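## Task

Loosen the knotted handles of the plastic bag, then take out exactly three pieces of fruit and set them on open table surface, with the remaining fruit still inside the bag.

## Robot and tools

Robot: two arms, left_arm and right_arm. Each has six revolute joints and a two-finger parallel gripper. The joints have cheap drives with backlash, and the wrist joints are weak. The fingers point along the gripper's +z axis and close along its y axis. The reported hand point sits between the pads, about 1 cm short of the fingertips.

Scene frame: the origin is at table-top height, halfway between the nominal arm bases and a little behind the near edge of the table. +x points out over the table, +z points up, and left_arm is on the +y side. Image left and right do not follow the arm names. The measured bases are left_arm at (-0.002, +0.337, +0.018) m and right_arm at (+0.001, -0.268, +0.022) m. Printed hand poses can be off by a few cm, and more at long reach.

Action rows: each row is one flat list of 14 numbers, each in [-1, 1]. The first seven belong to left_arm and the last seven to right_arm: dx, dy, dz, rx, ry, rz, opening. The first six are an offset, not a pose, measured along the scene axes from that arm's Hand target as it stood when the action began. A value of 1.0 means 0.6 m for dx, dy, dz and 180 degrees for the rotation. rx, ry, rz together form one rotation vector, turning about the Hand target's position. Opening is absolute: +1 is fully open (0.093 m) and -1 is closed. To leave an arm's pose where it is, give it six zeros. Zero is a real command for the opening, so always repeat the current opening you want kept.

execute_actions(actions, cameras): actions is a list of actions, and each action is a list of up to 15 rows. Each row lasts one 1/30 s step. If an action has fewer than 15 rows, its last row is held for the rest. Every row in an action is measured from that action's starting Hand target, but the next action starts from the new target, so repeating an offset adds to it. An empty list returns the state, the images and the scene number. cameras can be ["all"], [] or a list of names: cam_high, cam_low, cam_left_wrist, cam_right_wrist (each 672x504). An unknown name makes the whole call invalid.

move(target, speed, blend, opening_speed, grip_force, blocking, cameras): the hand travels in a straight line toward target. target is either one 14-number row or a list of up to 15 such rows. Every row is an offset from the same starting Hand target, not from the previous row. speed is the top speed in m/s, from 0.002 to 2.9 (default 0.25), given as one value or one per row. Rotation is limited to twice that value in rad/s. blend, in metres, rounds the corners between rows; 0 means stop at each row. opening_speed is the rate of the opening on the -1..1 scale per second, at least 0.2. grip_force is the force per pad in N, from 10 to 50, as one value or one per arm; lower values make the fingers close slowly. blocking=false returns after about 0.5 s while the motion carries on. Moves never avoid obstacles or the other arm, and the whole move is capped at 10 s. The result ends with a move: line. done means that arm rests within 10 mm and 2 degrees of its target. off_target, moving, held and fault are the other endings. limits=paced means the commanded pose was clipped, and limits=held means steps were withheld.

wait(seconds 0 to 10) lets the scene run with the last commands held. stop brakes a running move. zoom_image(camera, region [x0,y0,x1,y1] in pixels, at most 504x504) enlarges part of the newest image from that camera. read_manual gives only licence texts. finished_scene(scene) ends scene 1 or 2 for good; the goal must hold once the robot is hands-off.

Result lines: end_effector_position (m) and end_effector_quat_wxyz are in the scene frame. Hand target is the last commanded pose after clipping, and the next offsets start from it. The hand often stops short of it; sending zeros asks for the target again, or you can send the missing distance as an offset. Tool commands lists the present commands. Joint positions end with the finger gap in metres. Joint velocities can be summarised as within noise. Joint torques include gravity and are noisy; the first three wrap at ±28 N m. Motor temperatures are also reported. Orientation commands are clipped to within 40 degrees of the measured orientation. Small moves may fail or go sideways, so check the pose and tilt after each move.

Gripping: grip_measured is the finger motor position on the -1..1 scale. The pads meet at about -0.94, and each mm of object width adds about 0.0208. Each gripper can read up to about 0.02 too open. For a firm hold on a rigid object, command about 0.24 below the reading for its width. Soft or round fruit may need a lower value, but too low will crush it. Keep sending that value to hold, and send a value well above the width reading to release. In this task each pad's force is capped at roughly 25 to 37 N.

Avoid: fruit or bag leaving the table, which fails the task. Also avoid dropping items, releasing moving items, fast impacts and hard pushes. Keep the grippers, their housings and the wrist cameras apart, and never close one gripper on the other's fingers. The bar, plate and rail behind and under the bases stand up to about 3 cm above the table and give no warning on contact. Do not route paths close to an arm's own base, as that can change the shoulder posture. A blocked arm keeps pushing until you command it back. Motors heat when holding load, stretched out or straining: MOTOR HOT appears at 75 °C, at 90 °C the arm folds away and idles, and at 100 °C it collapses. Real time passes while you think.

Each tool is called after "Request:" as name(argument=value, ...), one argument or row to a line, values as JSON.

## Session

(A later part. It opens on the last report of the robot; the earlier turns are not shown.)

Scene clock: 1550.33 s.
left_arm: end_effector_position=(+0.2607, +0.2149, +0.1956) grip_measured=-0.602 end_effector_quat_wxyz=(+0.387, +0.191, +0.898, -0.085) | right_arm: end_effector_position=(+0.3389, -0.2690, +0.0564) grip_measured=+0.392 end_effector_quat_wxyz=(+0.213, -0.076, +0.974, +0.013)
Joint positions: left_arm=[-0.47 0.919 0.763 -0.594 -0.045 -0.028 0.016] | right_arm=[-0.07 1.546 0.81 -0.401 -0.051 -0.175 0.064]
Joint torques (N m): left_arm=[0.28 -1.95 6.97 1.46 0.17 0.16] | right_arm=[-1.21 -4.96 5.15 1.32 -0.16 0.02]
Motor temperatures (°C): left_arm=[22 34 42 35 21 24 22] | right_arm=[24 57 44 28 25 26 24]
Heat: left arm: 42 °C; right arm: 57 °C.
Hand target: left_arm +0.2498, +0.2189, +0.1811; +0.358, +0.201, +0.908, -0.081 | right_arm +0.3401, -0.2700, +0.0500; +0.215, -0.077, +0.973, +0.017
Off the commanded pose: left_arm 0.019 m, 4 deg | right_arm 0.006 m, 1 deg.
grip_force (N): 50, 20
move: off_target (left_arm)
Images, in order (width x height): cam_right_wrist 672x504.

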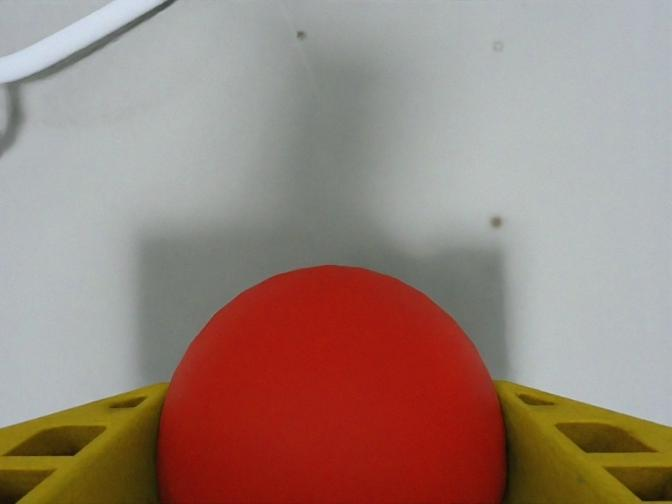

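Request:
move(
  target=[0, 0, 0, 0, 0, 0, -0.6, 0, 0, -0.0083, 0, 0, 0, 0.35],
  speed=0.04,
)

Request:
move(
  target=[0, 0, 0, 0, 0, 0, -0.6, 0, 0, -0.0067, 0, 0, 0, 0.35],
  speed=0.04,
  cameras=["cam_right_wrist"],
)

Scene clock: 1553.87 s.
left_arm: end_effector_position=(+0.2607, +0.2149, +0.1956) grip_measured=-0.602 end_effector_quat_wxyz=(+0.387, +0.191, +0.898, -0.085) | right_arm: end_effector_position=(+0.3408, -0.2687, +0.0555) grip_measured=+0.392 end_effector_quat_wxyz=(+0.219, -0.076, +0.973, +0.014)
Joint positions: left_arm=[-0.47 0.919 0.763 -0.594 -0.045 -0.028 0.016] | right_arm=[-0.07 1.549 0.803 -0.38 -0.053 -0.175 0.064]
Joint torques (N m): left_arm=[0.25 -1.99 6.95 1.48 0.16 0.17] | right_arm=[-1.32 -4.31 4.82 1.35 -0.14 0]
Motor temperatures (°C): left_arm=[22 33 42 35 21 24 22] | right_arm=[24 55 43 28 25 26 24]
Heat: left arm: 42 °C; right arm: 55 °C.
Hand target: left_arm +0.2498, +0.2189, +0.1811; +0.358, +0.201, +0.908, -0.081 | right_arm +0.3402, -0.2700, +0.0451; +0.215, -0.077, +0.973, +0.017
Off the commanded pose: left_arm 0.019 m, 4 deg | right_arm 0.011 m, 1 deg.
grip_force (N): 50, 20
move: off_target (left_arm, right_arm)

Scene clock: 1554.57 s.
left_arm: end_effector_position=(+0.2607, +0.2149, +0.1956) grip_measured=-0.602 end_effector_quat_wxyz=(+0.387, +0.191, +0.898, -0.085) | right_arm: end_effector_position=(+0.3416, -0.2686, +0.0548) grip_measured=+0.392 end_effector_quat_wxyz=(+0.222, -0.076, +0.972, +0.014)
Joint positions: left_arm=[-0.47 0.919 0.763 -0.594 -0.045 -0.028 0.016] | right_arm=[-0.07 1.549 0.796 -0.366 -0.054 -0.175 0.064]
Joint torques (N m): left_arm=[0.23 -2.02 6.93 1.45 0.2 0.18] | right_arm=[-1.29 -3.49 4.49 1.41 -0.17 0]
Motor temperatures (°C): left_arm=[22 33 42 35 21 24 22] | right_arm=[24 55 43 28 25 26 24]
Heat: left arm: 42 °C; right arm: 55 °C.
Hand target: left_arm +0.2498, +0.2189, +0.1811; +0.358, +0.201, +0.908, -0.081 | right_arm +0.3401, -0.2699, +0.0410; +0.215, -0.077, +0.973, +0.017
Off the commanded pose: left_arm 0.019 m, 4 deg | right_arm 0.014 m, 1 deg.
grip_force (N): 50, 20
move: off_target (left_arm, right_arm)
Images, in order (width x height): cam_right_wrist 672x504.

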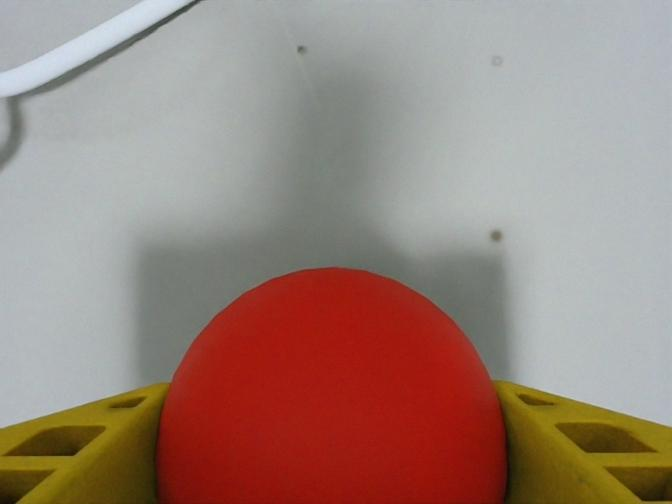

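Request:
move(
  target=[0, 0, 0, 0, 0, 0, -0.6, 0, 0, 0.0133, 0, 0, 0, 0.6],
  speed=0.04,
  opening_speed=0.2,
)

Request:
move(
  target=[0, 0, 0, 0, 0, 0, -0.6, 0, 0, 0, 0, 0, 0, 1.0],
  speed=0.04,
  opening_speed=0.3,
  cameras=["cam_right_wrist"],
)

Scene clock: 1563.23 s.
left_arm: end_effector_position=(+0.2607, +0.2149, +0.1956) grip_measured=-0.602 end_effector_quat_wxyz=(+0.387, +0.191, +0.898, -0.085) | right_arm: end_effector_position=(+0.3416, -0.2685, +0.0548) grip_measured=+0.597 end_effector_quat_wxyz=(+0.222, -0.076, +0.972, +0.014)
Joint positions: left_arm=[-0.47 0.919 0.763 -0.594 -0.045 -0.028 0.016] | right_arm=[-0.07 1.549 0.796 -0.366 -0.054 -0.175 0.074]
Joint torques (N m): left_arm=[0.21 -1.98 7.05 1.43 0.18 0.19] | right_arm=[-1.1 -4.9 6.39 1.06 -0.11 0.02]
Heat: left arm: 42 °C; right arm: 51 °C.
Hand target: left_arm +0.2498, +0.2189, +0.1811; +0.358, +0.201, +0.908, -0.081 | right_arm +0.3401, -0.2700, +0.0490; +0.215, -0.077, +0.973, +0.017
Off the commanded pose: left_arm 0.019 m, 4 deg | right_arm 0.006 m, 1 deg.
grip_force (N): 50, 20
move: off_target (left_arm)

Scene clock: 1564.77 s.
left_arm: end_effector_position=(+0.2607, +0.2149, +0.1956) grip_measured=-0.602 end_effector_quat_wxyz=(+0.387, +0.191, +0.898, -0.085) | right_arm: end_effector_position=(+0.3416, -0.2685, +0.0548) grip_measured=+1.000 end_effector_quat_wxyz=(+0.222, -0.076, +0.972, +0.014)
Joint positions: left_arm=[-0.47 0.919 0.763 -0.594 -0.045 -0.028 0.016] | right_arm=[-0.07 1.549 0.796 -0.366 -0.054 -0.175 0.093]
Joint torques (N m): left_arm=[0.16 -2.02 6.9 1.45 0.16 0.17] | right_arm=[-1.26 -4.96 6.22 1.1 -0.16 0.02]
Heat: left arm: 42 °C; right arm: 51 °C.
Hand target: left_arm +0.2498, +0.2189, +0.1811; +0.358, +0.201, +0.908, -0.081 | right_arm +0.3401, -0.2700, +0.0490; +0.215, -0.077, +0.973, +0.017
Off the commanded pose: left_arm 0.019 m, 4 deg | right_arm 0.006 m, 1 deg.
grip_force (N): 50, 20
move: off_target (left_arm)
Images, in order (width x height): cam_right_wrist 672x504.

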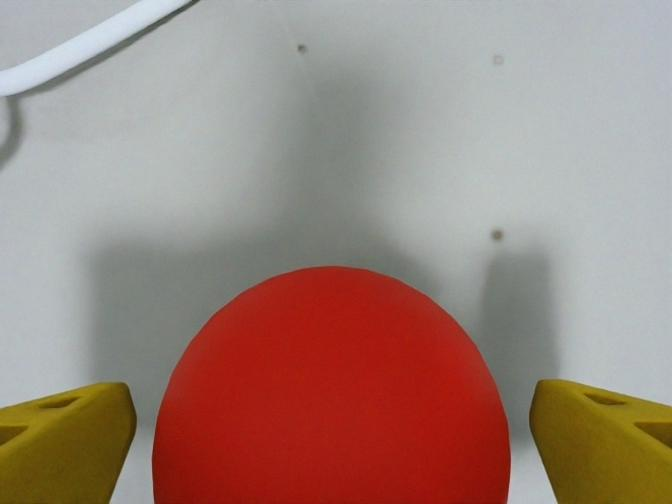

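Request:
move(
  target=[
    [0, 0, 0, 0, 0, 0, -0.6, -0.086, -0.012, 0.19, 0, 0, 0, 1.0],
    [0, 0, 0, 0, 0, 0, -0.6, 0.1167, 0.2833, 0.235, 0, 0, 0, 1.0],
  ],
  speed=[0.12, 0.25],
  blend=[0.03, 0],
  cameras=["cam_high", "cam_right_wrist"],
)

Scene clock: 1571.73 s.
left_arm: end_effector_position=(+0.2607, +0.2149, +0.1956) grip_measured=-0.602 end_effector_quat_wxyz=(+0.387, +0.191, +0.898, -0.085) | right_arm: end_effector_position=(+0.4092, -0.1014, +0.1907) grip_measured=+1.000 end_effector_quat_wxyz=(+0.223, -0.079, +0.971, +0.023)
Joint positions: left_arm=[-0.47 0.919 0.763 -0.594 -0.045 -0.028 0.016] | right_arm=[0.404 1.823 1.654 -0.963 0.134 0.249 0.093]
Joint torques (N m): left_arm=[0.31 -2.03 7.02 1.45 0.2 0.17] | right_arm=[0.06 -7.39 9.76 0.76 0.18 0.22]
Motor temperatures (°C): left_arm=[22 33 42 35 21 24 22] | right_arm=[24 49 42 29 25 26 24]
Heat: left arm: 42 °C; right arm: 49 °C.
Hand target: left_arm +0.2498, +0.2189, +0.1811; +0.358, +0.201, +0.908, -0.081 | right_arm +0.4102, -0.1000, +0.1900; +0.215, -0.077, +0.973, +0.017
Off the commanded pose: left_arm 0.019 m, 4 deg | right_arm 0.002 m, 1 deg.
grip_force (N): 50, 20
move: off_target (left_arm)
Images, in order (width x height): cam_high 672x504, cam_right_wrist 672x504.

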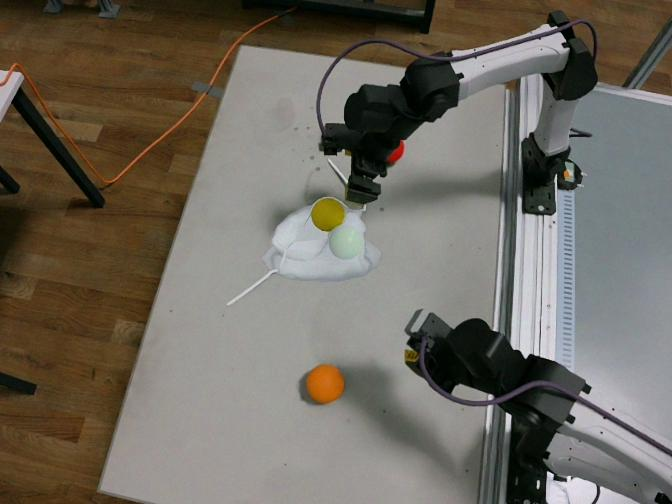

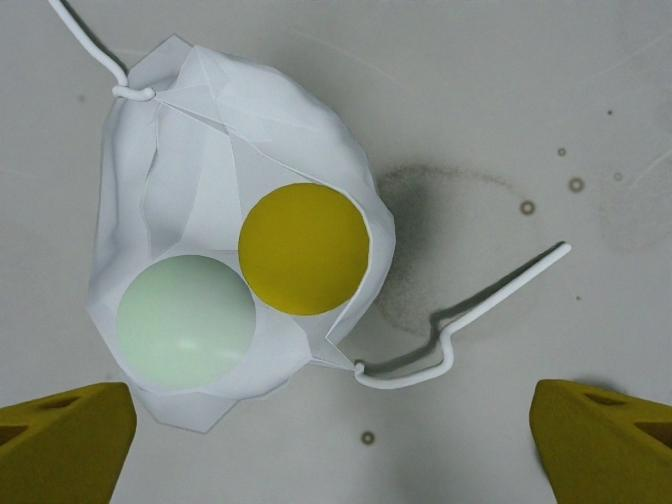

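Request:
zoom_image(
  camera="cam_right_wrist",
  region=[200, 140, 420, 390],
)

Scaled by 2.016 from the camera's 672x504 image, which has a finer 960x720 frame.

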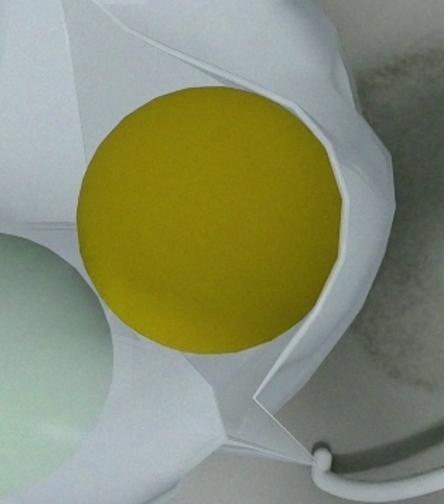

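Request:
move(
  target=[0, 0, 0, 0, 0, 0, -0.6, -0.017, 0.0167, -0.0333, 0, 0, -0.3833, 0.85],
  speed=0.25,
  cameras=["cam_right_wrist"],
)

Scene clock: 1617.90 s.
left_arm: end_effector_position=(+0.2607, +0.2149, +0.1956) grip_measured=-0.602 end_effector_quat_wxyz=(+0.387, +0.191, +0.898, -0.085) | right_arm: end_effector_position=(+0.3990, -0.0950, +0.1719) grip_measured=+0.853 end_effector_quat_wxyz=(+0.188, +0.488, +0.847, -0.095)
Joint positions: left_arm=[-0.47 0.919 0.763 -0.594 -0.045 -0.028 0.016] | right_arm=[0.542 2.236 2.214 -1.557 0.446 1.633 0.086]
Joint torques (N m): left_arm=[0.28 -2 6.94 1.44 0.18 0.17] | right_arm=[0.8 -9.66 8.38 0.07 0.49 0.26]
Heat: left arm: 42 °C; right arm: 47 °C.
Hand target: left_arm +0.2498, +0.2189, +0.1811; +0.358, +0.201, +0.908, -0.081 | right_arm +0.3999, -0.0900, +0.1701; +0.187, +0.488, +0.846, -0.108
Off the commanded pose: left_arm 0.019 m, 4 deg | right_arm 0.005 m, 1 deg.
joint sent to its limit (right arm) — joint 4 (wrist pitch), lower limit. The joint targets still meet the commanded pose.
grip_force (N): 50, 20
move: off_target (left_arm)
Images, in order (width x height): cam_right_wrist 672x504.

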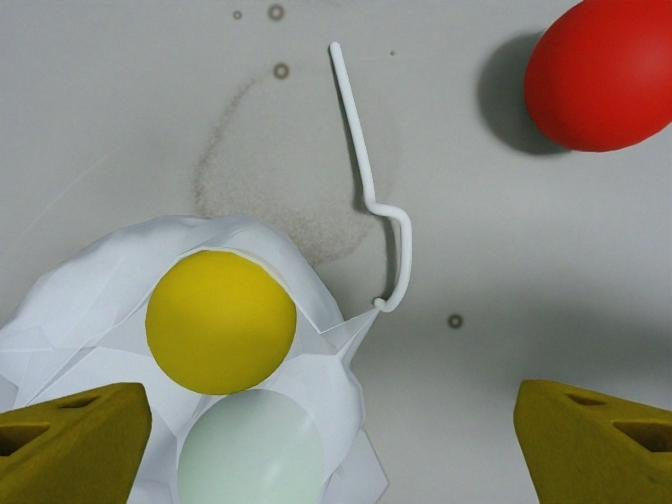

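Request:
move(
  target=[0.29, -0.371, -0.0165, 0.0531, 0.0517, -0.2212, 0.85, -0.2667, -0.45, 0.05, 0, 0, 0.222, 0.0],
  speed=0.25,
  grip_force=[50, 50],
  cameras=["cam_left_wrist", "cam_high"],
)

Scene clock: 1670.20 s.
left_arm: end_effector_position=(+0.4317, +0.0004, +0.1734) grip_measured=+0.848 end_effector_quat_wxyz=(+0.234, +0.508, +0.819, -0.131) | right_arm: end_effector_position=(+0.2389, -0.3593, +0.2007) grip_measured=+0.003 end_effector_quat_wxyz=(+0.208, +0.171, +0.962, -0.040)
Joint positions: left_arm=[-0.596 2.251 2.2 -1.024 0.22 0.46 0.086] | right_arm=[-0.382 1.106 1.076 -1.1 0.026 0.004 0.045]
Joint torques (N m): left_arm=[-0.8 -9.72 10.3 0.99 0.45 0.18] | right_arm=[-1.17 -3.07 5.97 1.16 -0.07 0.05]
Heat: left arm: 42 °C; right arm: 50 °C.
Hand target: left_arm +0.4239, -0.0036, +0.1710; +0.218, +0.519, +0.815, -0.139 | right_arm +0.2399, -0.3600, +0.2000; +0.213, +0.169, +0.962, -0.037
Off the commanded pose: left_arm 0.009 m, 3 deg | right_arm 0.001 m, 1 deg.
move: off_target (left_arm)
Images, in order (width x height): cam_high 672x504, cam_left_wrist 672x504.

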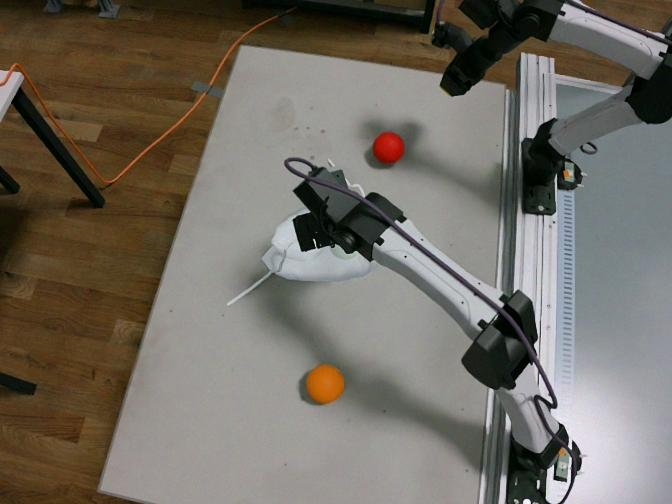

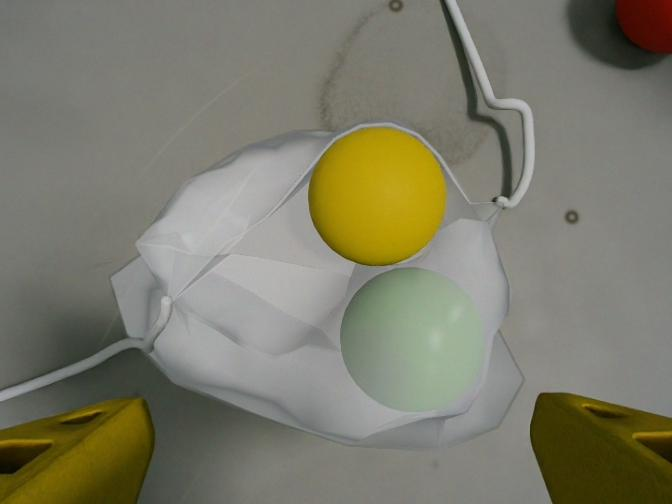

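Request:
wait(
  seconds=0,
  cameras=["cam_low", "cam_left_wrist", "cam_right_wrist"],
)

Request:
zoom_image(
  camera="cam_low",
  region=[270, 220, 450, 340],
)

Request:
zoom_image(
  camera="cam_left_wrist",
  region=[230, 90, 540, 320],
)

Scene clock: 1680.23 s.
left_arm: end_effector_position=(+0.4316, +0.0005, +0.1734) grip_measured=+0.848 end_effector_quat_wxyz=(+0.234, +0.508, +0.819, -0.131) | right_arm: end_effector_position=(+0.2389, -0.3592, +0.2007) grip_measured=+0.003 end_effector_quat_wxyz=(+0.208, +0.171, +0.962, -0.040)
Joint positions: left_arm=[-0.596 2.251 2.2 -1.024 0.22 0.461 0.086] | right_arm=[-0.382 1.106 1.076 -1.1 0.026 0.004 0.045]
Joint torques (N m): left_arm=[-0.83 -9.73 10.26 1 0.45 0.17] | right_arm=[-1.11 -3.02 5.98 1.17 -0.06 0.03]
Heat: left arm: 44 °C; right arm: 47 °C.
Hand target: left_arm +0.4239, -0.0036, +0.1710; +0.218, +0.519, +0.815, -0.139 | right_arm +0.2399, -0.3600, +0.2000; +0.213, +0.169, +0.962, -0.037
Tool commands: left_gripper/opening=+0.85 right_gripper/opening=+0.0
Off the commanded pose: left_arm 0.009 m, 2 deg | right_arm 0.001 m, 1 deg.
Images, in order (width x height): cam_low 672x504, cam_left_wrist 672x504, cam_right_wrist 672x504.

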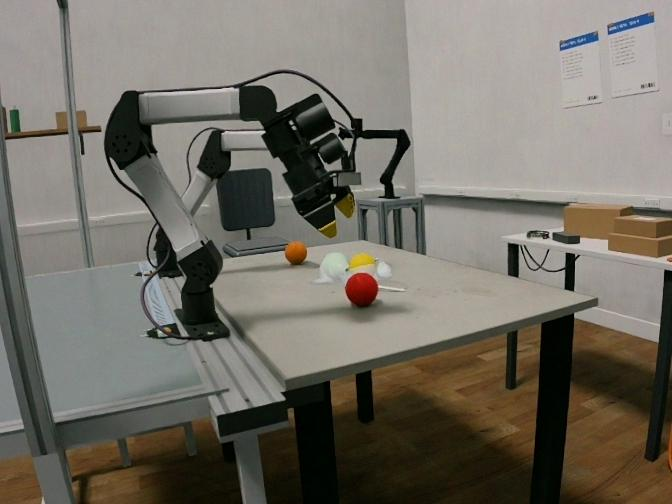

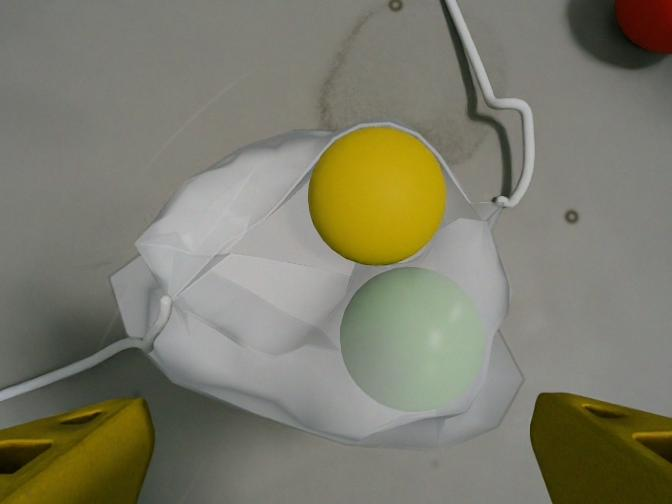

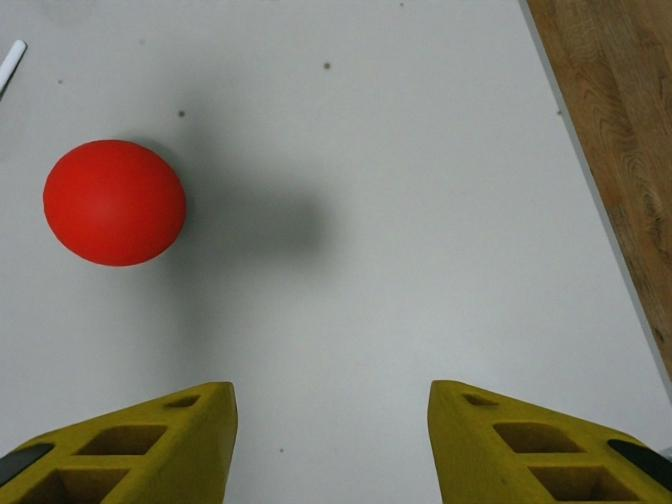

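Scaled by 2.800 from the camera's 672x504 image, which has a finer 960x720 frame.

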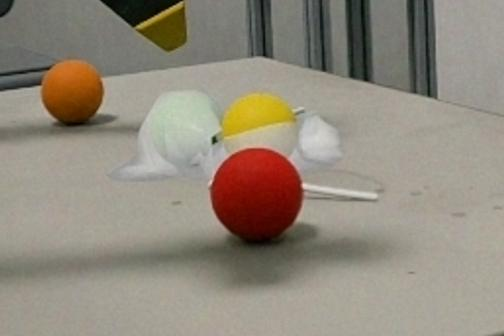

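Scaled by 1.626 from the camera's 672x504 image, which has a finer 960x720 frame.

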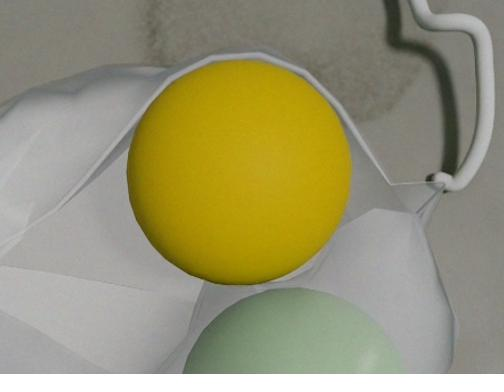

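Request:
move(
  target=[0.0148, -0.0872, -0.1223, 0, 0, 0, 0.76, 0, 0, 0, 0, 0, 0, 0.0],
  speed=0.12,
  cameras=["cam_left_wrist"],
)

Scene clock: 1704.60 s.
left_arm: end_effector_position=(+0.4217, -0.0450, +0.0908) grip_measured=+0.762 end_effector_quat_wxyz=(+0.190, +0.523, +0.819, -0.140) | right_arm: end_effector_position=(+0.2389, -0.3592, +0.2007) grip_measured=+0.003 end_effector_quat_wxyz=(+0.208, +0.171, +0.962, -0.040)
Joint positions: left_arm=[-0.67 2.43 2.21 -0.931 0.22 0.422 0.082] | right_arm=[-0.382 1.106 1.076 -1.1 0.026 0.004 0.045]
Joint torques (N m): left_arm=[-0.81 -11.07 10.32 1.72 0.08 -0.11] | right_arm=[-1.17 -3 6.11 1.16 -0.08 0.07]
Motor temperatures (°C): left_arm=[22 40 47 34 22 24 22] | right_arm=[24 44 42 27 25 26 24]
Heat: left arm: 47 °C; right arm: 44 °C.
Hand target: left_arm +0.4327, -0.0560, +0.0975; +0.218, +0.519, +0.815, -0.139 | right_arm +0.2399, -0.3600, +0.2000; +0.213, +0.169, +0.962, -0.037
Off the commanded pose: left_arm 0.017 m, 3 deg | right_arm 0.001 m, 1 deg.
move: off_target (left_arm)
Images, in order (width x height): cam_left_wrist 672x504.

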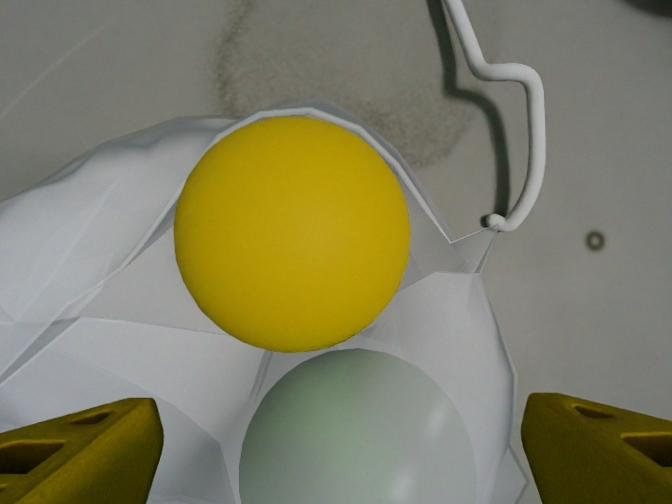

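Request:
move(
  target=[0.035, -0.02, 0.0, 0, 0, 0, 0.76, 0, 0, 0, 0, 0, 0, 0.0],
  speed=0.1,
  cameras=["cam_left_wrist"],
)

Scene clock: 1712.20 s.
left_arm: end_effector_position=(+0.4563, -0.0722, +0.1039) grip_measured=+0.762 end_effector_quat_wxyz=(+0.236, +0.522, +0.807, -0.145) | right_arm: end_effector_position=(+0.2389, -0.3592, +0.2007) grip_measured=+0.003 end_effector_quat_wxyz=(+0.208, +0.171, +0.962, -0.040)
Joint positions: left_arm=[-0.67 2.615 2.567 -1.008 0.22 0.422 0.082] | right_arm=[-0.382 1.106 1.076 -1.1 0.026 0.004 0.045]
Joint torques (N m): left_arm=[-0.24 -11.38 10.32 1.02 0.09 -0.06] | right_arm=[-1.25 -3 6.09 1.16 -0.04 0.03]
Heat: left arm: 47 °C; right arm: 43 °C.
Hand target: left_arm +0.4537, -0.0680, +0.0976; +0.218, +0.519, +0.815, -0.139 | right_arm +0.2399, -0.3600, +0.2000; +0.213, +0.169, +0.962, -0.037
Off the commanded pose: left_arm 0.008 m, 2 deg | right_arm 0.001 m, 1 deg.
move: done
Images, in order (width x height): cam_left_wrist 672x504.

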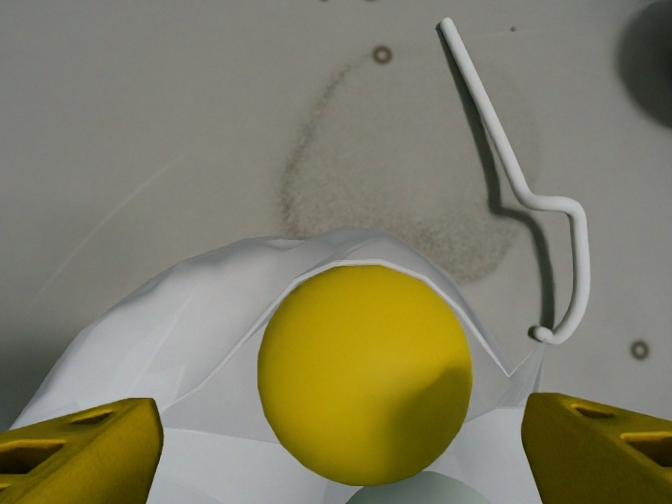

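Request:
move(
  target=[-0.0187, -0.0152, -0.0367, 0, 0, 0, 0.76, 0, 0, 0, 0, 0, 0, 0.0],
  speed=0.08,
  cameras=["cam_left_wrist"],
)

Scene clock: 1721.10 s.
left_arm: end_effector_position=(+0.4364, -0.0706, +0.0597) grip_measured=+0.762 end_effector_quat_wxyz=(+0.188, +0.524, +0.819, -0.142) | right_arm: end_effector_position=(+0.2389, -0.3592, +0.2007) grip_measured=+0.003 end_effector_quat_wxyz=(+0.208, +0.171, +0.962, -0.040)
Joint positions: left_arm=[-0.688 2.615 2.43 -0.965 0.217 0.405 0.082] | right_arm=[-0.382 1.106 1.076 -1.1 0.026 0.004 0.045]
Joint torques (N m): left_arm=[-0.77 -15.15 6.43 1.76 0.01 -0.12] | right_arm=[-1.29 -3.02 6.05 1.18 -0.08 0.05]
Heat: left arm: 48 °C; right arm: 42 °C.
Hand target: left_arm +0.4425, -0.0770, +0.0755; +0.218, +0.519, +0.815, -0.140 | right_arm +0.2399, -0.3600, +0.2000; +0.213, +0.169, +0.962, -0.037
Off the commanded pose: left_arm 0.018 m, 3 deg | right_arm 0.001 m, 1 deg.
move: off_target (left_arm)
Images, in order (width x height): cam_left_wrist 672x504.

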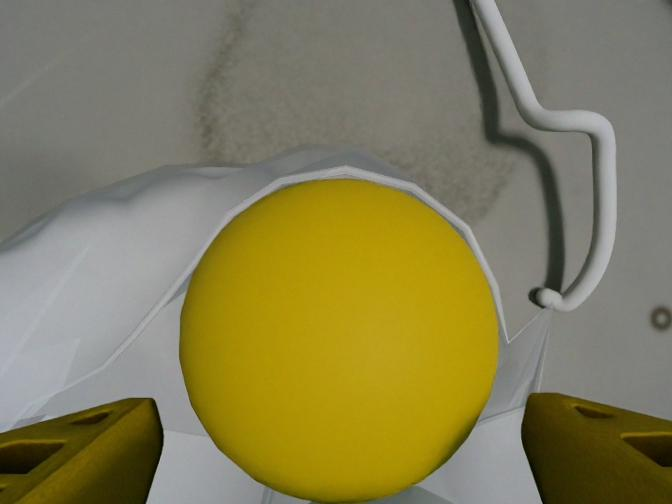

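Request:
move(
  target=[0.0017, -0.0202, -0.025, 0, 0, 0, 0.76, 0, 0, 0, 0, 0, 0, 0.0],
  speed=0.06,
  cameras=["cam_left_wrist"],
)

Scene clock: 1738.97 s.
left_arm: end_effector_position=(+0.4336, -0.0784, +0.0578) grip_measured=+0.762 end_effector_quat_wxyz=(+0.192, +0.523, +0.818, -0.142) | right_arm: end_effector_position=(+0.2389, -0.3592, +0.2007) grip_measured=+0.003 end_effector_quat_wxyz=(+0.208, +0.171, +0.962, -0.040)
Joint positions: left_arm=[-0.703 2.621 2.43 -0.948 0.21 0.391 0.082] | right_arm=[-0.382 1.106 1.076 -1.1 0.026 0.004 0.045]
Joint torques (N m): left_arm=[-0.84 -11.48 10.25 1.72 0.02 -0.04] | right_arm=[-1.16 -3.04 6.13 1.16 -0.1 0.04]
Motor temperatures (°C): left_arm=[22 50 46 35 21 24 22] | right_arm=[24 41 41 28 25 26 24]
Heat: left arm: 50 °C; right arm: 41 °C.
Hand target: left_arm +0.4435, -0.0892, +0.0605; +0.218, +0.519, +0.815, -0.139 | right_arm +0.2399, -0.3600, +0.2000; +0.213, +0.169, +0.962, -0.037
Off the commanded pose: left_arm 0.015 m, 3 deg | right_arm 0.001 m, 1 deg.
move: off_target (left_arm)
Images, in order (width x height): cam_left_wrist 672x504.

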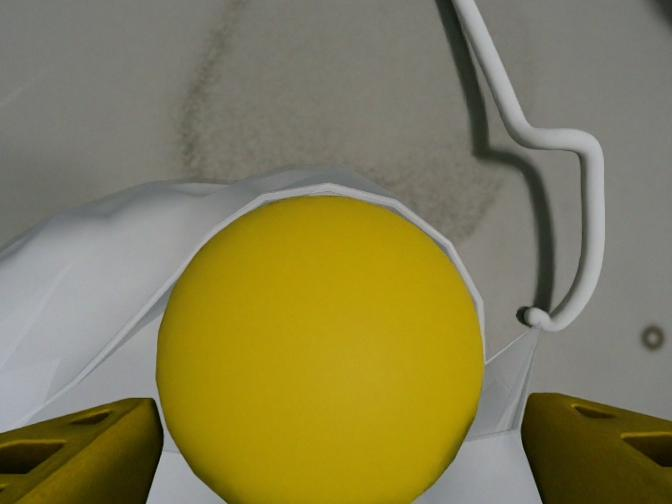

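Request:
move(
  target=[0.0067, -0.0048, -0.0142, 0, 0, 0, 0.76, 0, 0, 0, 0, 0, 0, 0.0],
  speed=0.05,
  cameras=["cam_left_wrist"],
)

Scene clock: 1751.97 s.
left_arm: end_effector_position=(+0.4392, -0.0832, +0.0507) grip_measured=+0.762 end_effector_quat_wxyz=(+0.197, +0.523, +0.817, -0.143) | right_arm: end_effector_position=(+0.2389, -0.3592, +0.2007) grip_measured=+0.003 end_effector_quat_wxyz=(+0.208, +0.171, +0.962, -0.040)
Joint positions: left_arm=[-0.703 2.663 2.477 -0.943 0.21 0.39 0.082] | right_arm=[-0.382 1.106 1.076 -1.1 0.026 0.004 0.045]
Joint torques (N m): left_arm=[-0.7 -11.48 10.28 1.66 0.01 -0.11] | right_arm=[-1.22 -3.08 6 1.17 -0.06 0.04]
Heat: left arm: 52 °C; right arm: 41 °C.
Hand target: left_arm +0.4475, -0.0921, +0.0520; +0.218, +0.519, +0.815, -0.140 | right_arm +0.2399, -0.3600, +0.2000; +0.213, +0.169, +0.962, -0.037
Off the commanded pose: left_arm 0.012 m, 2 deg | right_arm 0.001 m, 1 deg.
move: off_target (left_arm)
Images, in order (width x height): cam_left_wrist 672x504.

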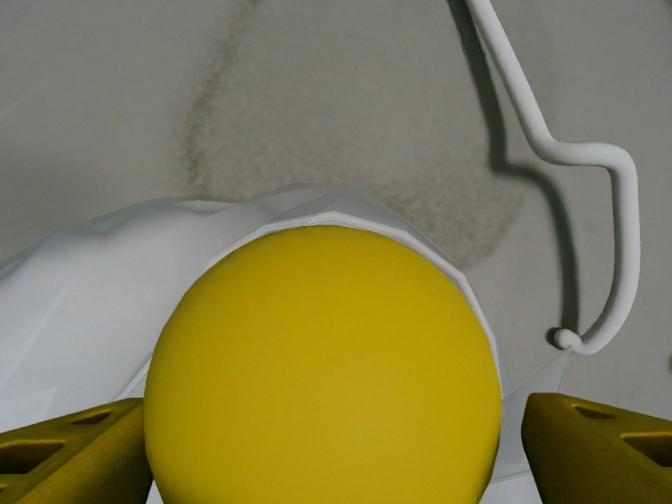

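Request:
move(
  target=[-0.0625, 0.1535, 0.2467, 0, 0, 0, 0.76, 0, 0, 0, 0, 0, 0, 0.0],
  speed=0.15,
  cameras=["cam_left_wrist", "cam_high"],
)

Scene clock: 1789.47 s.
left_arm: end_effector_position=(+0.4201, -0.0043, +0.1868) grip_measured=+0.762 end_effector_quat_wxyz=(+0.222, +0.512, +0.819, -0.132) | right_arm: end_effector_position=(+0.2389, -0.3592, +0.2007) grip_measured=+0.003 end_effector_quat_wxyz=(+0.208, +0.171, +0.962, -0.040)
Joint positions: left_arm=[-0.617 2.263 2.284 -1.117 0.215 0.45 0.082] | right_arm=[-0.382 1.106 1.076 -1.1 0.026 0.004 0.045]
Joint torques (N m): left_arm=[-0.05 -13.22 7.95 0.98 0.45 0.19] | right_arm=[-1.26 -3.19 6.17 1.13 -0.08 0.04]
Motor temperatures (°C): left_arm=[22 58 51 35 21 24 22] | right_arm=[24 39 40 28 25 26 24]
Heat: left arm: 58 °C; right arm: 40 °C.
Hand target: left_arm +0.4101, +0.0001, +0.2000; +0.218, +0.519, +0.815, -0.139 | right_arm +0.2399, -0.3600, +0.2000; +0.213, +0.169, +0.962, -0.037
Off the commanded pose: left_arm 0.017 m, 1 deg | right_arm 0.001 m, 1 deg.
move: off_target (left_arm)
Images, in order (width x height): cam_high 672x504, cam_left_wrist 672x504.

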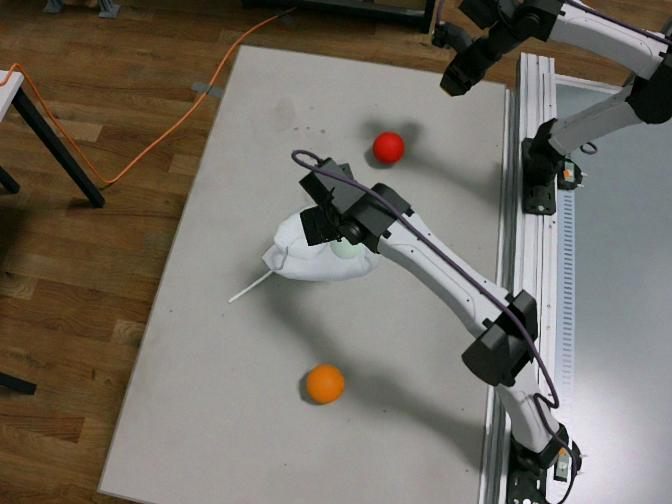

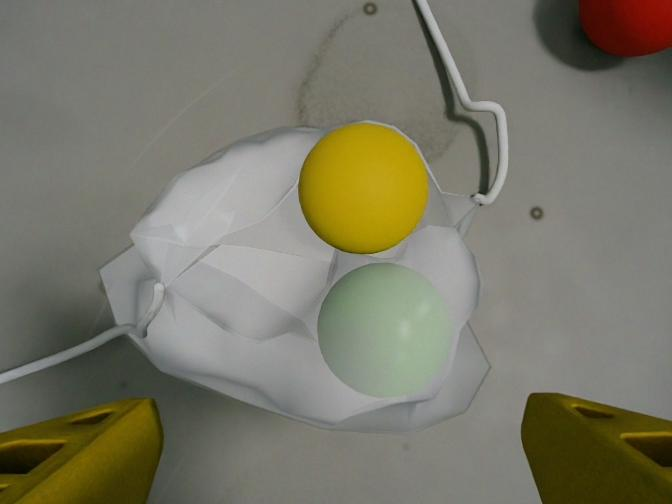

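Request:
move(
  target=[-0.1335, 0.1665, 0.0, 0, 0, 0, 0.76, 0.2202, 0.3917, -0.1483, 0.0080, 0.0145, -0.1116, -0.3],
  speed=0.25,
  cameras=["cam_right_wrist", "cam_high"],
)

Scene clock: 1802.40 s.
left_arm: end_effector_position=(+0.3268, +0.1037, +0.1915) grip_measured=+0.762 end_effector_quat_wxyz=(+0.192, +0.514, +0.826, -0.132) | right_arm: end_effector_position=(+0.3689, -0.1268, +0.1097) grip_measured=-0.297 end_effector_quat_wxyz=(+0.177, +0.334, +0.924, -0.060)
Joint positions: left_arm=[-0.516 1.718 1.553 -1.016 0.259 0.548 0.082] | right_arm=[0.483 1.912 1.491 -1.009 0.371 1.193 0.031]
Joint torques (N m): left_arm=[0.05 -8.94 6.39 1.61 0.5 0.19] | right_arm=[0.16 -7.8 9.01 0.29 0.47 0.21]
Motor temperatures (°C): left_arm=[22 58 48 34 21 24 22] | right_arm=[24 39 41 28 25 26 24]
Heat: left arm: 58 °C; right arm: 41 °C.
Hand target: left_arm +0.3300, +0.1000, +0.2001; +0.218, +0.519, +0.815, -0.139 | right_arm +0.3720, -0.1249, +0.1110; +0.179, +0.336, +0.922, -0.066
Off the commanded pose: left_arm 0.010 m, 3 deg | right_arm 0.004 m, 1 deg.
move: off_target (left_arm)
Images, in order (width x height): cam_high 672x504, cam_right_wrist 672x504.

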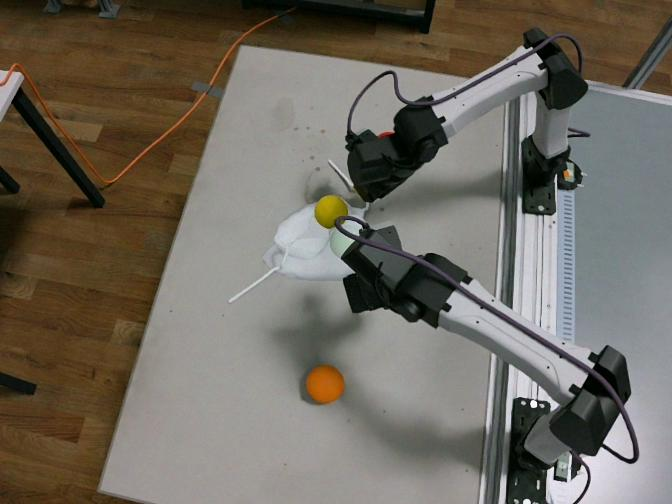

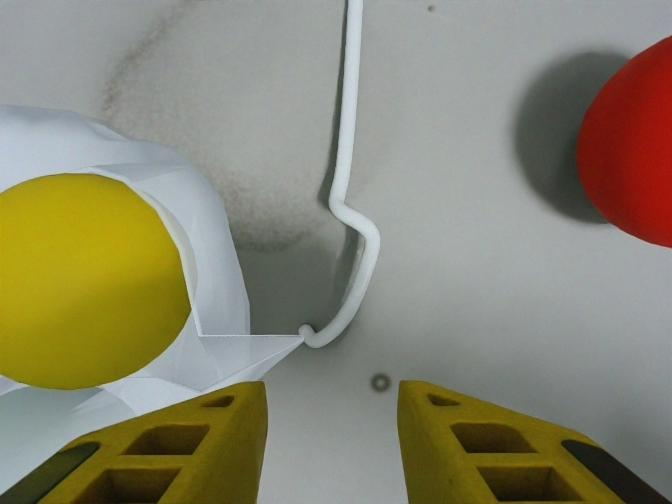

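Request:
move(
  target=[0, 0, 0, 0, 0, 0, 0.76, 0.0152, -0.0353, -0.0867, 0, 0, 0, -0.3],
  speed=0.12,
  cameras=["cam_right_wrist"],
)

Scene clock: 1813.43 s.
left_arm: end_effector_position=(+0.3267, +0.1037, +0.1915) grip_measured=+0.762 end_effector_quat_wxyz=(+0.192, +0.514, +0.826, -0.132) | right_arm: end_effector_position=(+0.3803, -0.1456, +0.0672) grip_measured=-0.297 end_effector_quat_wxyz=(+0.180, +0.340, +0.921, -0.062)
Joint positions: left_arm=[-0.516 1.718 1.553 -1.016 0.26 0.548 0.082] | right_arm=[0.425 1.953 1.372 -0.828 0.371 1.144 0.031]
Joint torques (N m): left_arm=[0.12 -8.92 6.27 1.63 0.52 0.19] | right_arm=[-0.36 -8.27 5.37 0.66 0.35 0.05]
Motor temperatures (°C): left_arm=[22 53 46 34 22 24 22] | right_arm=[24 40 41 28 25 26 24]
Heat: left arm: 53 °C; right arm: 41 °C.
Hand target: left_arm +0.3299, +0.0999, +0.2001; +0.218, +0.519, +0.815, -0.140 | right_arm +0.3811, -0.1462, +0.0590; +0.179, +0.336, +0.922, -0.066
Off the commanded pose: left_arm 0.010 m, 3 deg | right_arm 0.008 m, 1 deg.
move: off_target (left_arm)
Images, in order (width x height): cam_right_wrist 672x504.

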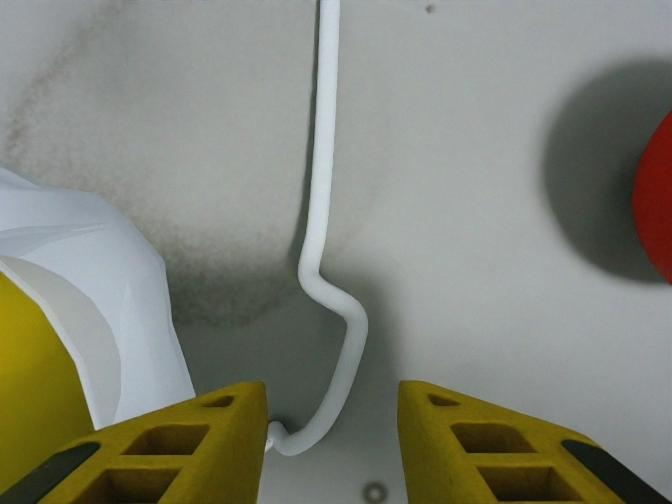

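Request:
move(
  target=[0, 0, 0, 0, 0, 0, 0.76, 0.0, -0.003, -0.052, 0, 0, 0, -0.3],
  speed=0.08,
  cameras=["cam_right_wrist"],
)

Scene clock: 1817.70 s.
left_arm: end_effector_position=(+0.3267, +0.1037, +0.1915) grip_measured=+0.762 end_effector_quat_wxyz=(+0.192, +0.514, +0.826, -0.132) | right_arm: end_effector_position=(+0.3806, -0.1447, +0.0371) grip_measured=-0.297 end_effector_quat_wxyz=(+0.182, +0.338, +0.922, -0.061)
Joint positions: left_arm=[-0.516 1.718 1.553 -1.016 0.26 0.548 0.082] | right_arm=[0.425 1.995 1.303 -0.711 0.371 1.138 0.031]
Joint torques (N m): left_arm=[0.14 -8.88 6.34 1.63 0.52 0.18] | right_arm=[-1.09 -8.21 4.96 0.7 0.33 0.03]
Heat: left arm: 51 °C; right arm: 41 °C.
Hand target: left_arm +0.3299, +0.0999, +0.2001; +0.218, +0.519, +0.815, -0.140 | right_arm +0.3811, -0.1480, +0.0278; +0.179, +0.336, +0.922, -0.066
Off the commanded pose: left_arm 0.010 m, 3 deg | right_arm 0.010 m, 1 deg.
move: off_target (left_arm)
Images, in order (width x height): cam_right_wrist 672x504.

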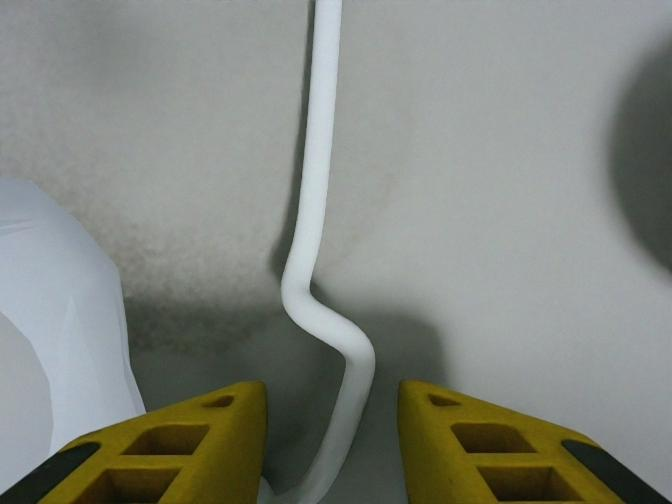

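Request:
move(
  target=[0, 0, 0, 0, 0, 0, 0.76, 0.0, 0.0, -0.007, 0, 0, 0, -1.0],
  speed=0.05,
  opening_speed=0.6,
  cameras=["cam_right_wrist"],
)

Scene clock: 1823.17 s.
left_arm: end_effector_position=(+0.3267, +0.1037, +0.1915) grip_measured=+0.762 end_effector_quat_wxyz=(+0.192, +0.514, +0.826, -0.132) | right_arm: end_effector_position=(+0.3836, -0.1432, +0.0377) grip_measured=-0.904 end_effector_quat_wxyz=(+0.187, +0.339, +0.921, -0.055)
Joint positions: left_arm=[-0.516 1.718 1.553 -1.016 0.26 0.548 0.082] | right_arm=[0.425 1.995 1.303 -0.697 0.371 1.137 0.002]
Joint torques (N m): left_arm=[0.13 -8.87 6.39 1.61 0.5 0.17] | right_arm=[-0.91 -7.73 4.41 0.74 0.38 0.04]
Heat: left arm: 50 °C; right arm: 42 °C.
Hand target: left_arm +0.3299, +0.0999, +0.2001; +0.218, +0.519, +0.815, -0.140 | right_arm +0.3811, -0.1480, +0.0236; +0.179, +0.336, +0.922, -0.066
Off the commanded pose: left_arm 0.010 m, 3 deg | right_arm 0.015 m, 2 deg.
move: off_target (left_arm, right_arm)
Images, in order (width x height): cam_right_wrist 672x504.

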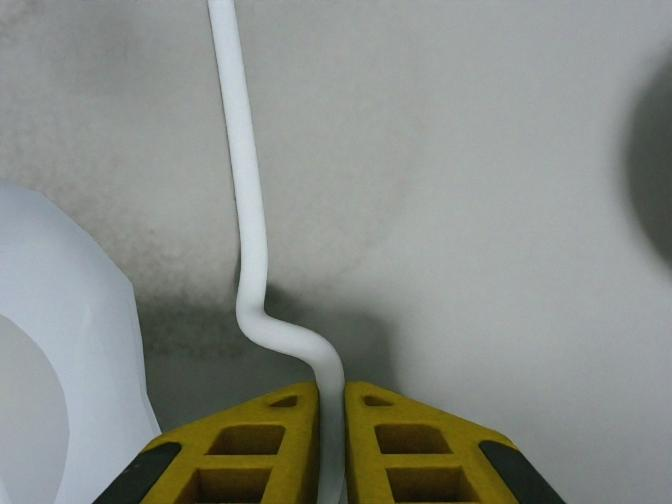

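Request:
move(
  target=[0, 0, 0, 0, 0, 0, 0.76, -0.026, -0.05, 0.0583, 0, 0, 0, -1.0],
  speed=0.08,
  cameras=["cam_right_wrist", "cam_high", "cam_left_wrist"],
)

Scene clock: 1828.03 s.
left_arm: end_effector_position=(+0.3267, +0.1037, +0.1915) grip_measured=+0.762 end_effector_quat_wxyz=(+0.192, +0.514, +0.826, -0.132) | right_arm: end_effector_position=(+0.3713, -0.1743, +0.0504) grip_measured=-0.904 end_effector_quat_wxyz=(+0.181, +0.339, +0.921, -0.067)
Joint positions: left_arm=[-0.516 1.718 1.553 -1.016 0.26 0.548 0.082] | right_arm=[0.366 1.905 1.232 -0.72 0.369 1.079 0.002]
Joint torques (N m): left_arm=[0.09 -9.01 6.43 1.62 0.5 0.19] | right_arm=[-0.95 -12.23 4.86 0.32 0.27 0.04]
Heat: left arm: 49 °C; right arm: 42 °C.
Hand target: left_arm +0.3299, +0.0999, +0.2001; +0.218, +0.519, +0.815, -0.140 | right_arm +0.3655, -0.1779, +0.0586; +0.179, +0.336, +0.922, -0.066
Off the commanded pose: left_arm 0.010 m, 3 deg | right_arm 0.011 m, 0 deg.
move: off_target (left_arm, right_arm)
Images, in order (width x height): cam_high 672x504, cam_left_wrist 672x504, cam_right_wrist 672x504.

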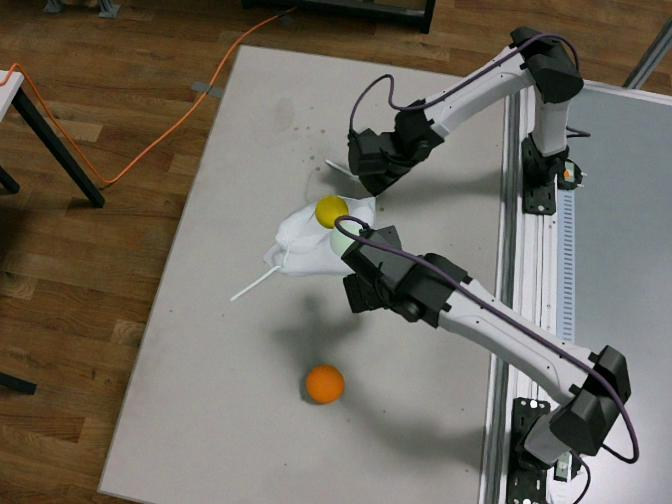

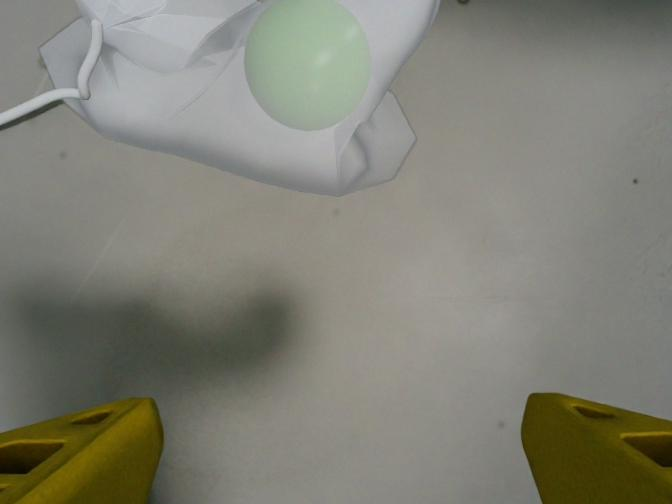

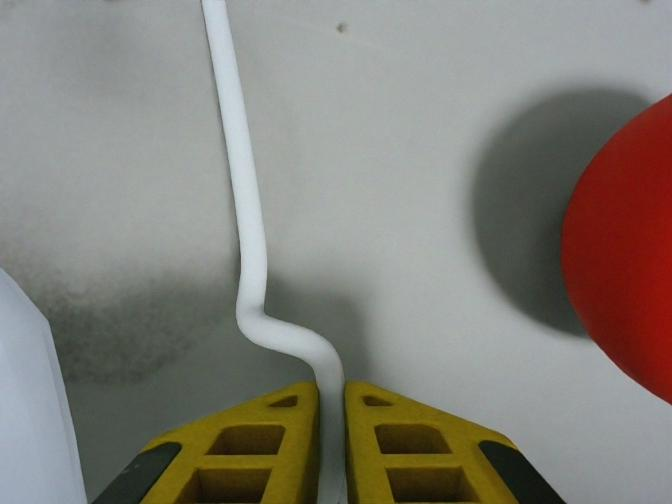

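Request:
zoom_image(
  camera="cam_high",
  region=[240, 150, 400, 300],
)

Scaled by 3.150 from the camera's 672x504 image, which has a finer 960x720 frame.

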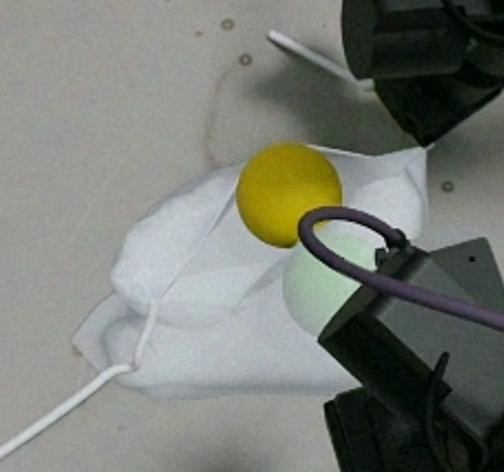

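Request:
move(
  target=[
    [0, 0, 0, 0, 0, 0, 0.76, 0, -0.005, -0.03, 0, 0, 0, -1.0],
    [0, 0, 0, 0, 0, 0, 0.76, 0, -0.005, -0.03, 0, 0, 0, -0.5],
  ],
  speed=0.06,
  opening_speed=1.0,
  cameras=["cam_right_wrist"],
)

Scene clock: 1836.30 s.
left_arm: end_effector_position=(+0.3267, +0.1037, +0.1915) grip_measured=+0.762 end_effector_quat_wxyz=(+0.192, +0.514, +0.826, -0.132) | right_arm: end_effector_position=(+0.3641, -0.1803, +0.0394) grip_measured=-0.503 end_effector_quat_wxyz=(+0.175, +0.336, +0.922, -0.074)
Joint positions: left_arm=[-0.516 1.718 1.553 -1.016 0.26 0.548 0.082] | right_arm=[0.358 1.905 1.187 -0.689 0.369 1.068 0.021]
Joint torques (N m): left_arm=[0.02 -8.99 6.41 1.62 0.5 0.2] | right_arm=[-1.01 -9.98 4.81 0.69 0.25 0.02]
Motor temperatures (°C): left_arm=[22 48 44 35 22 24 22] | right_arm=[24 45 41 27 25 26 24]
Heat: left arm: 48 °C; right arm: 45 °C.
Hand target: left_arm +0.3299, +0.0999, +0.2001; +0.218, +0.519, +0.815, -0.140 | right_arm +0.3655, -0.1810, +0.0406; +0.179, +0.336, +0.922, -0.066
Off the commanded pose: left_arm 0.010 m, 3 deg | right_arm 0.002 m, 1 deg.
move: off_target (left_arm)
Images, in order (width x height): cam_right_wrist 672x504.

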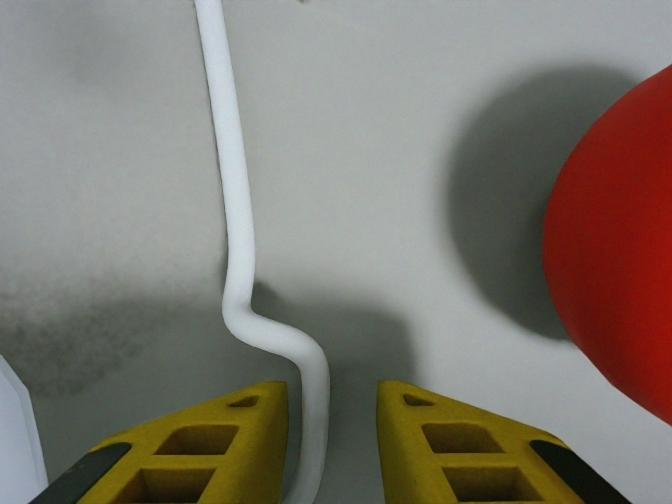

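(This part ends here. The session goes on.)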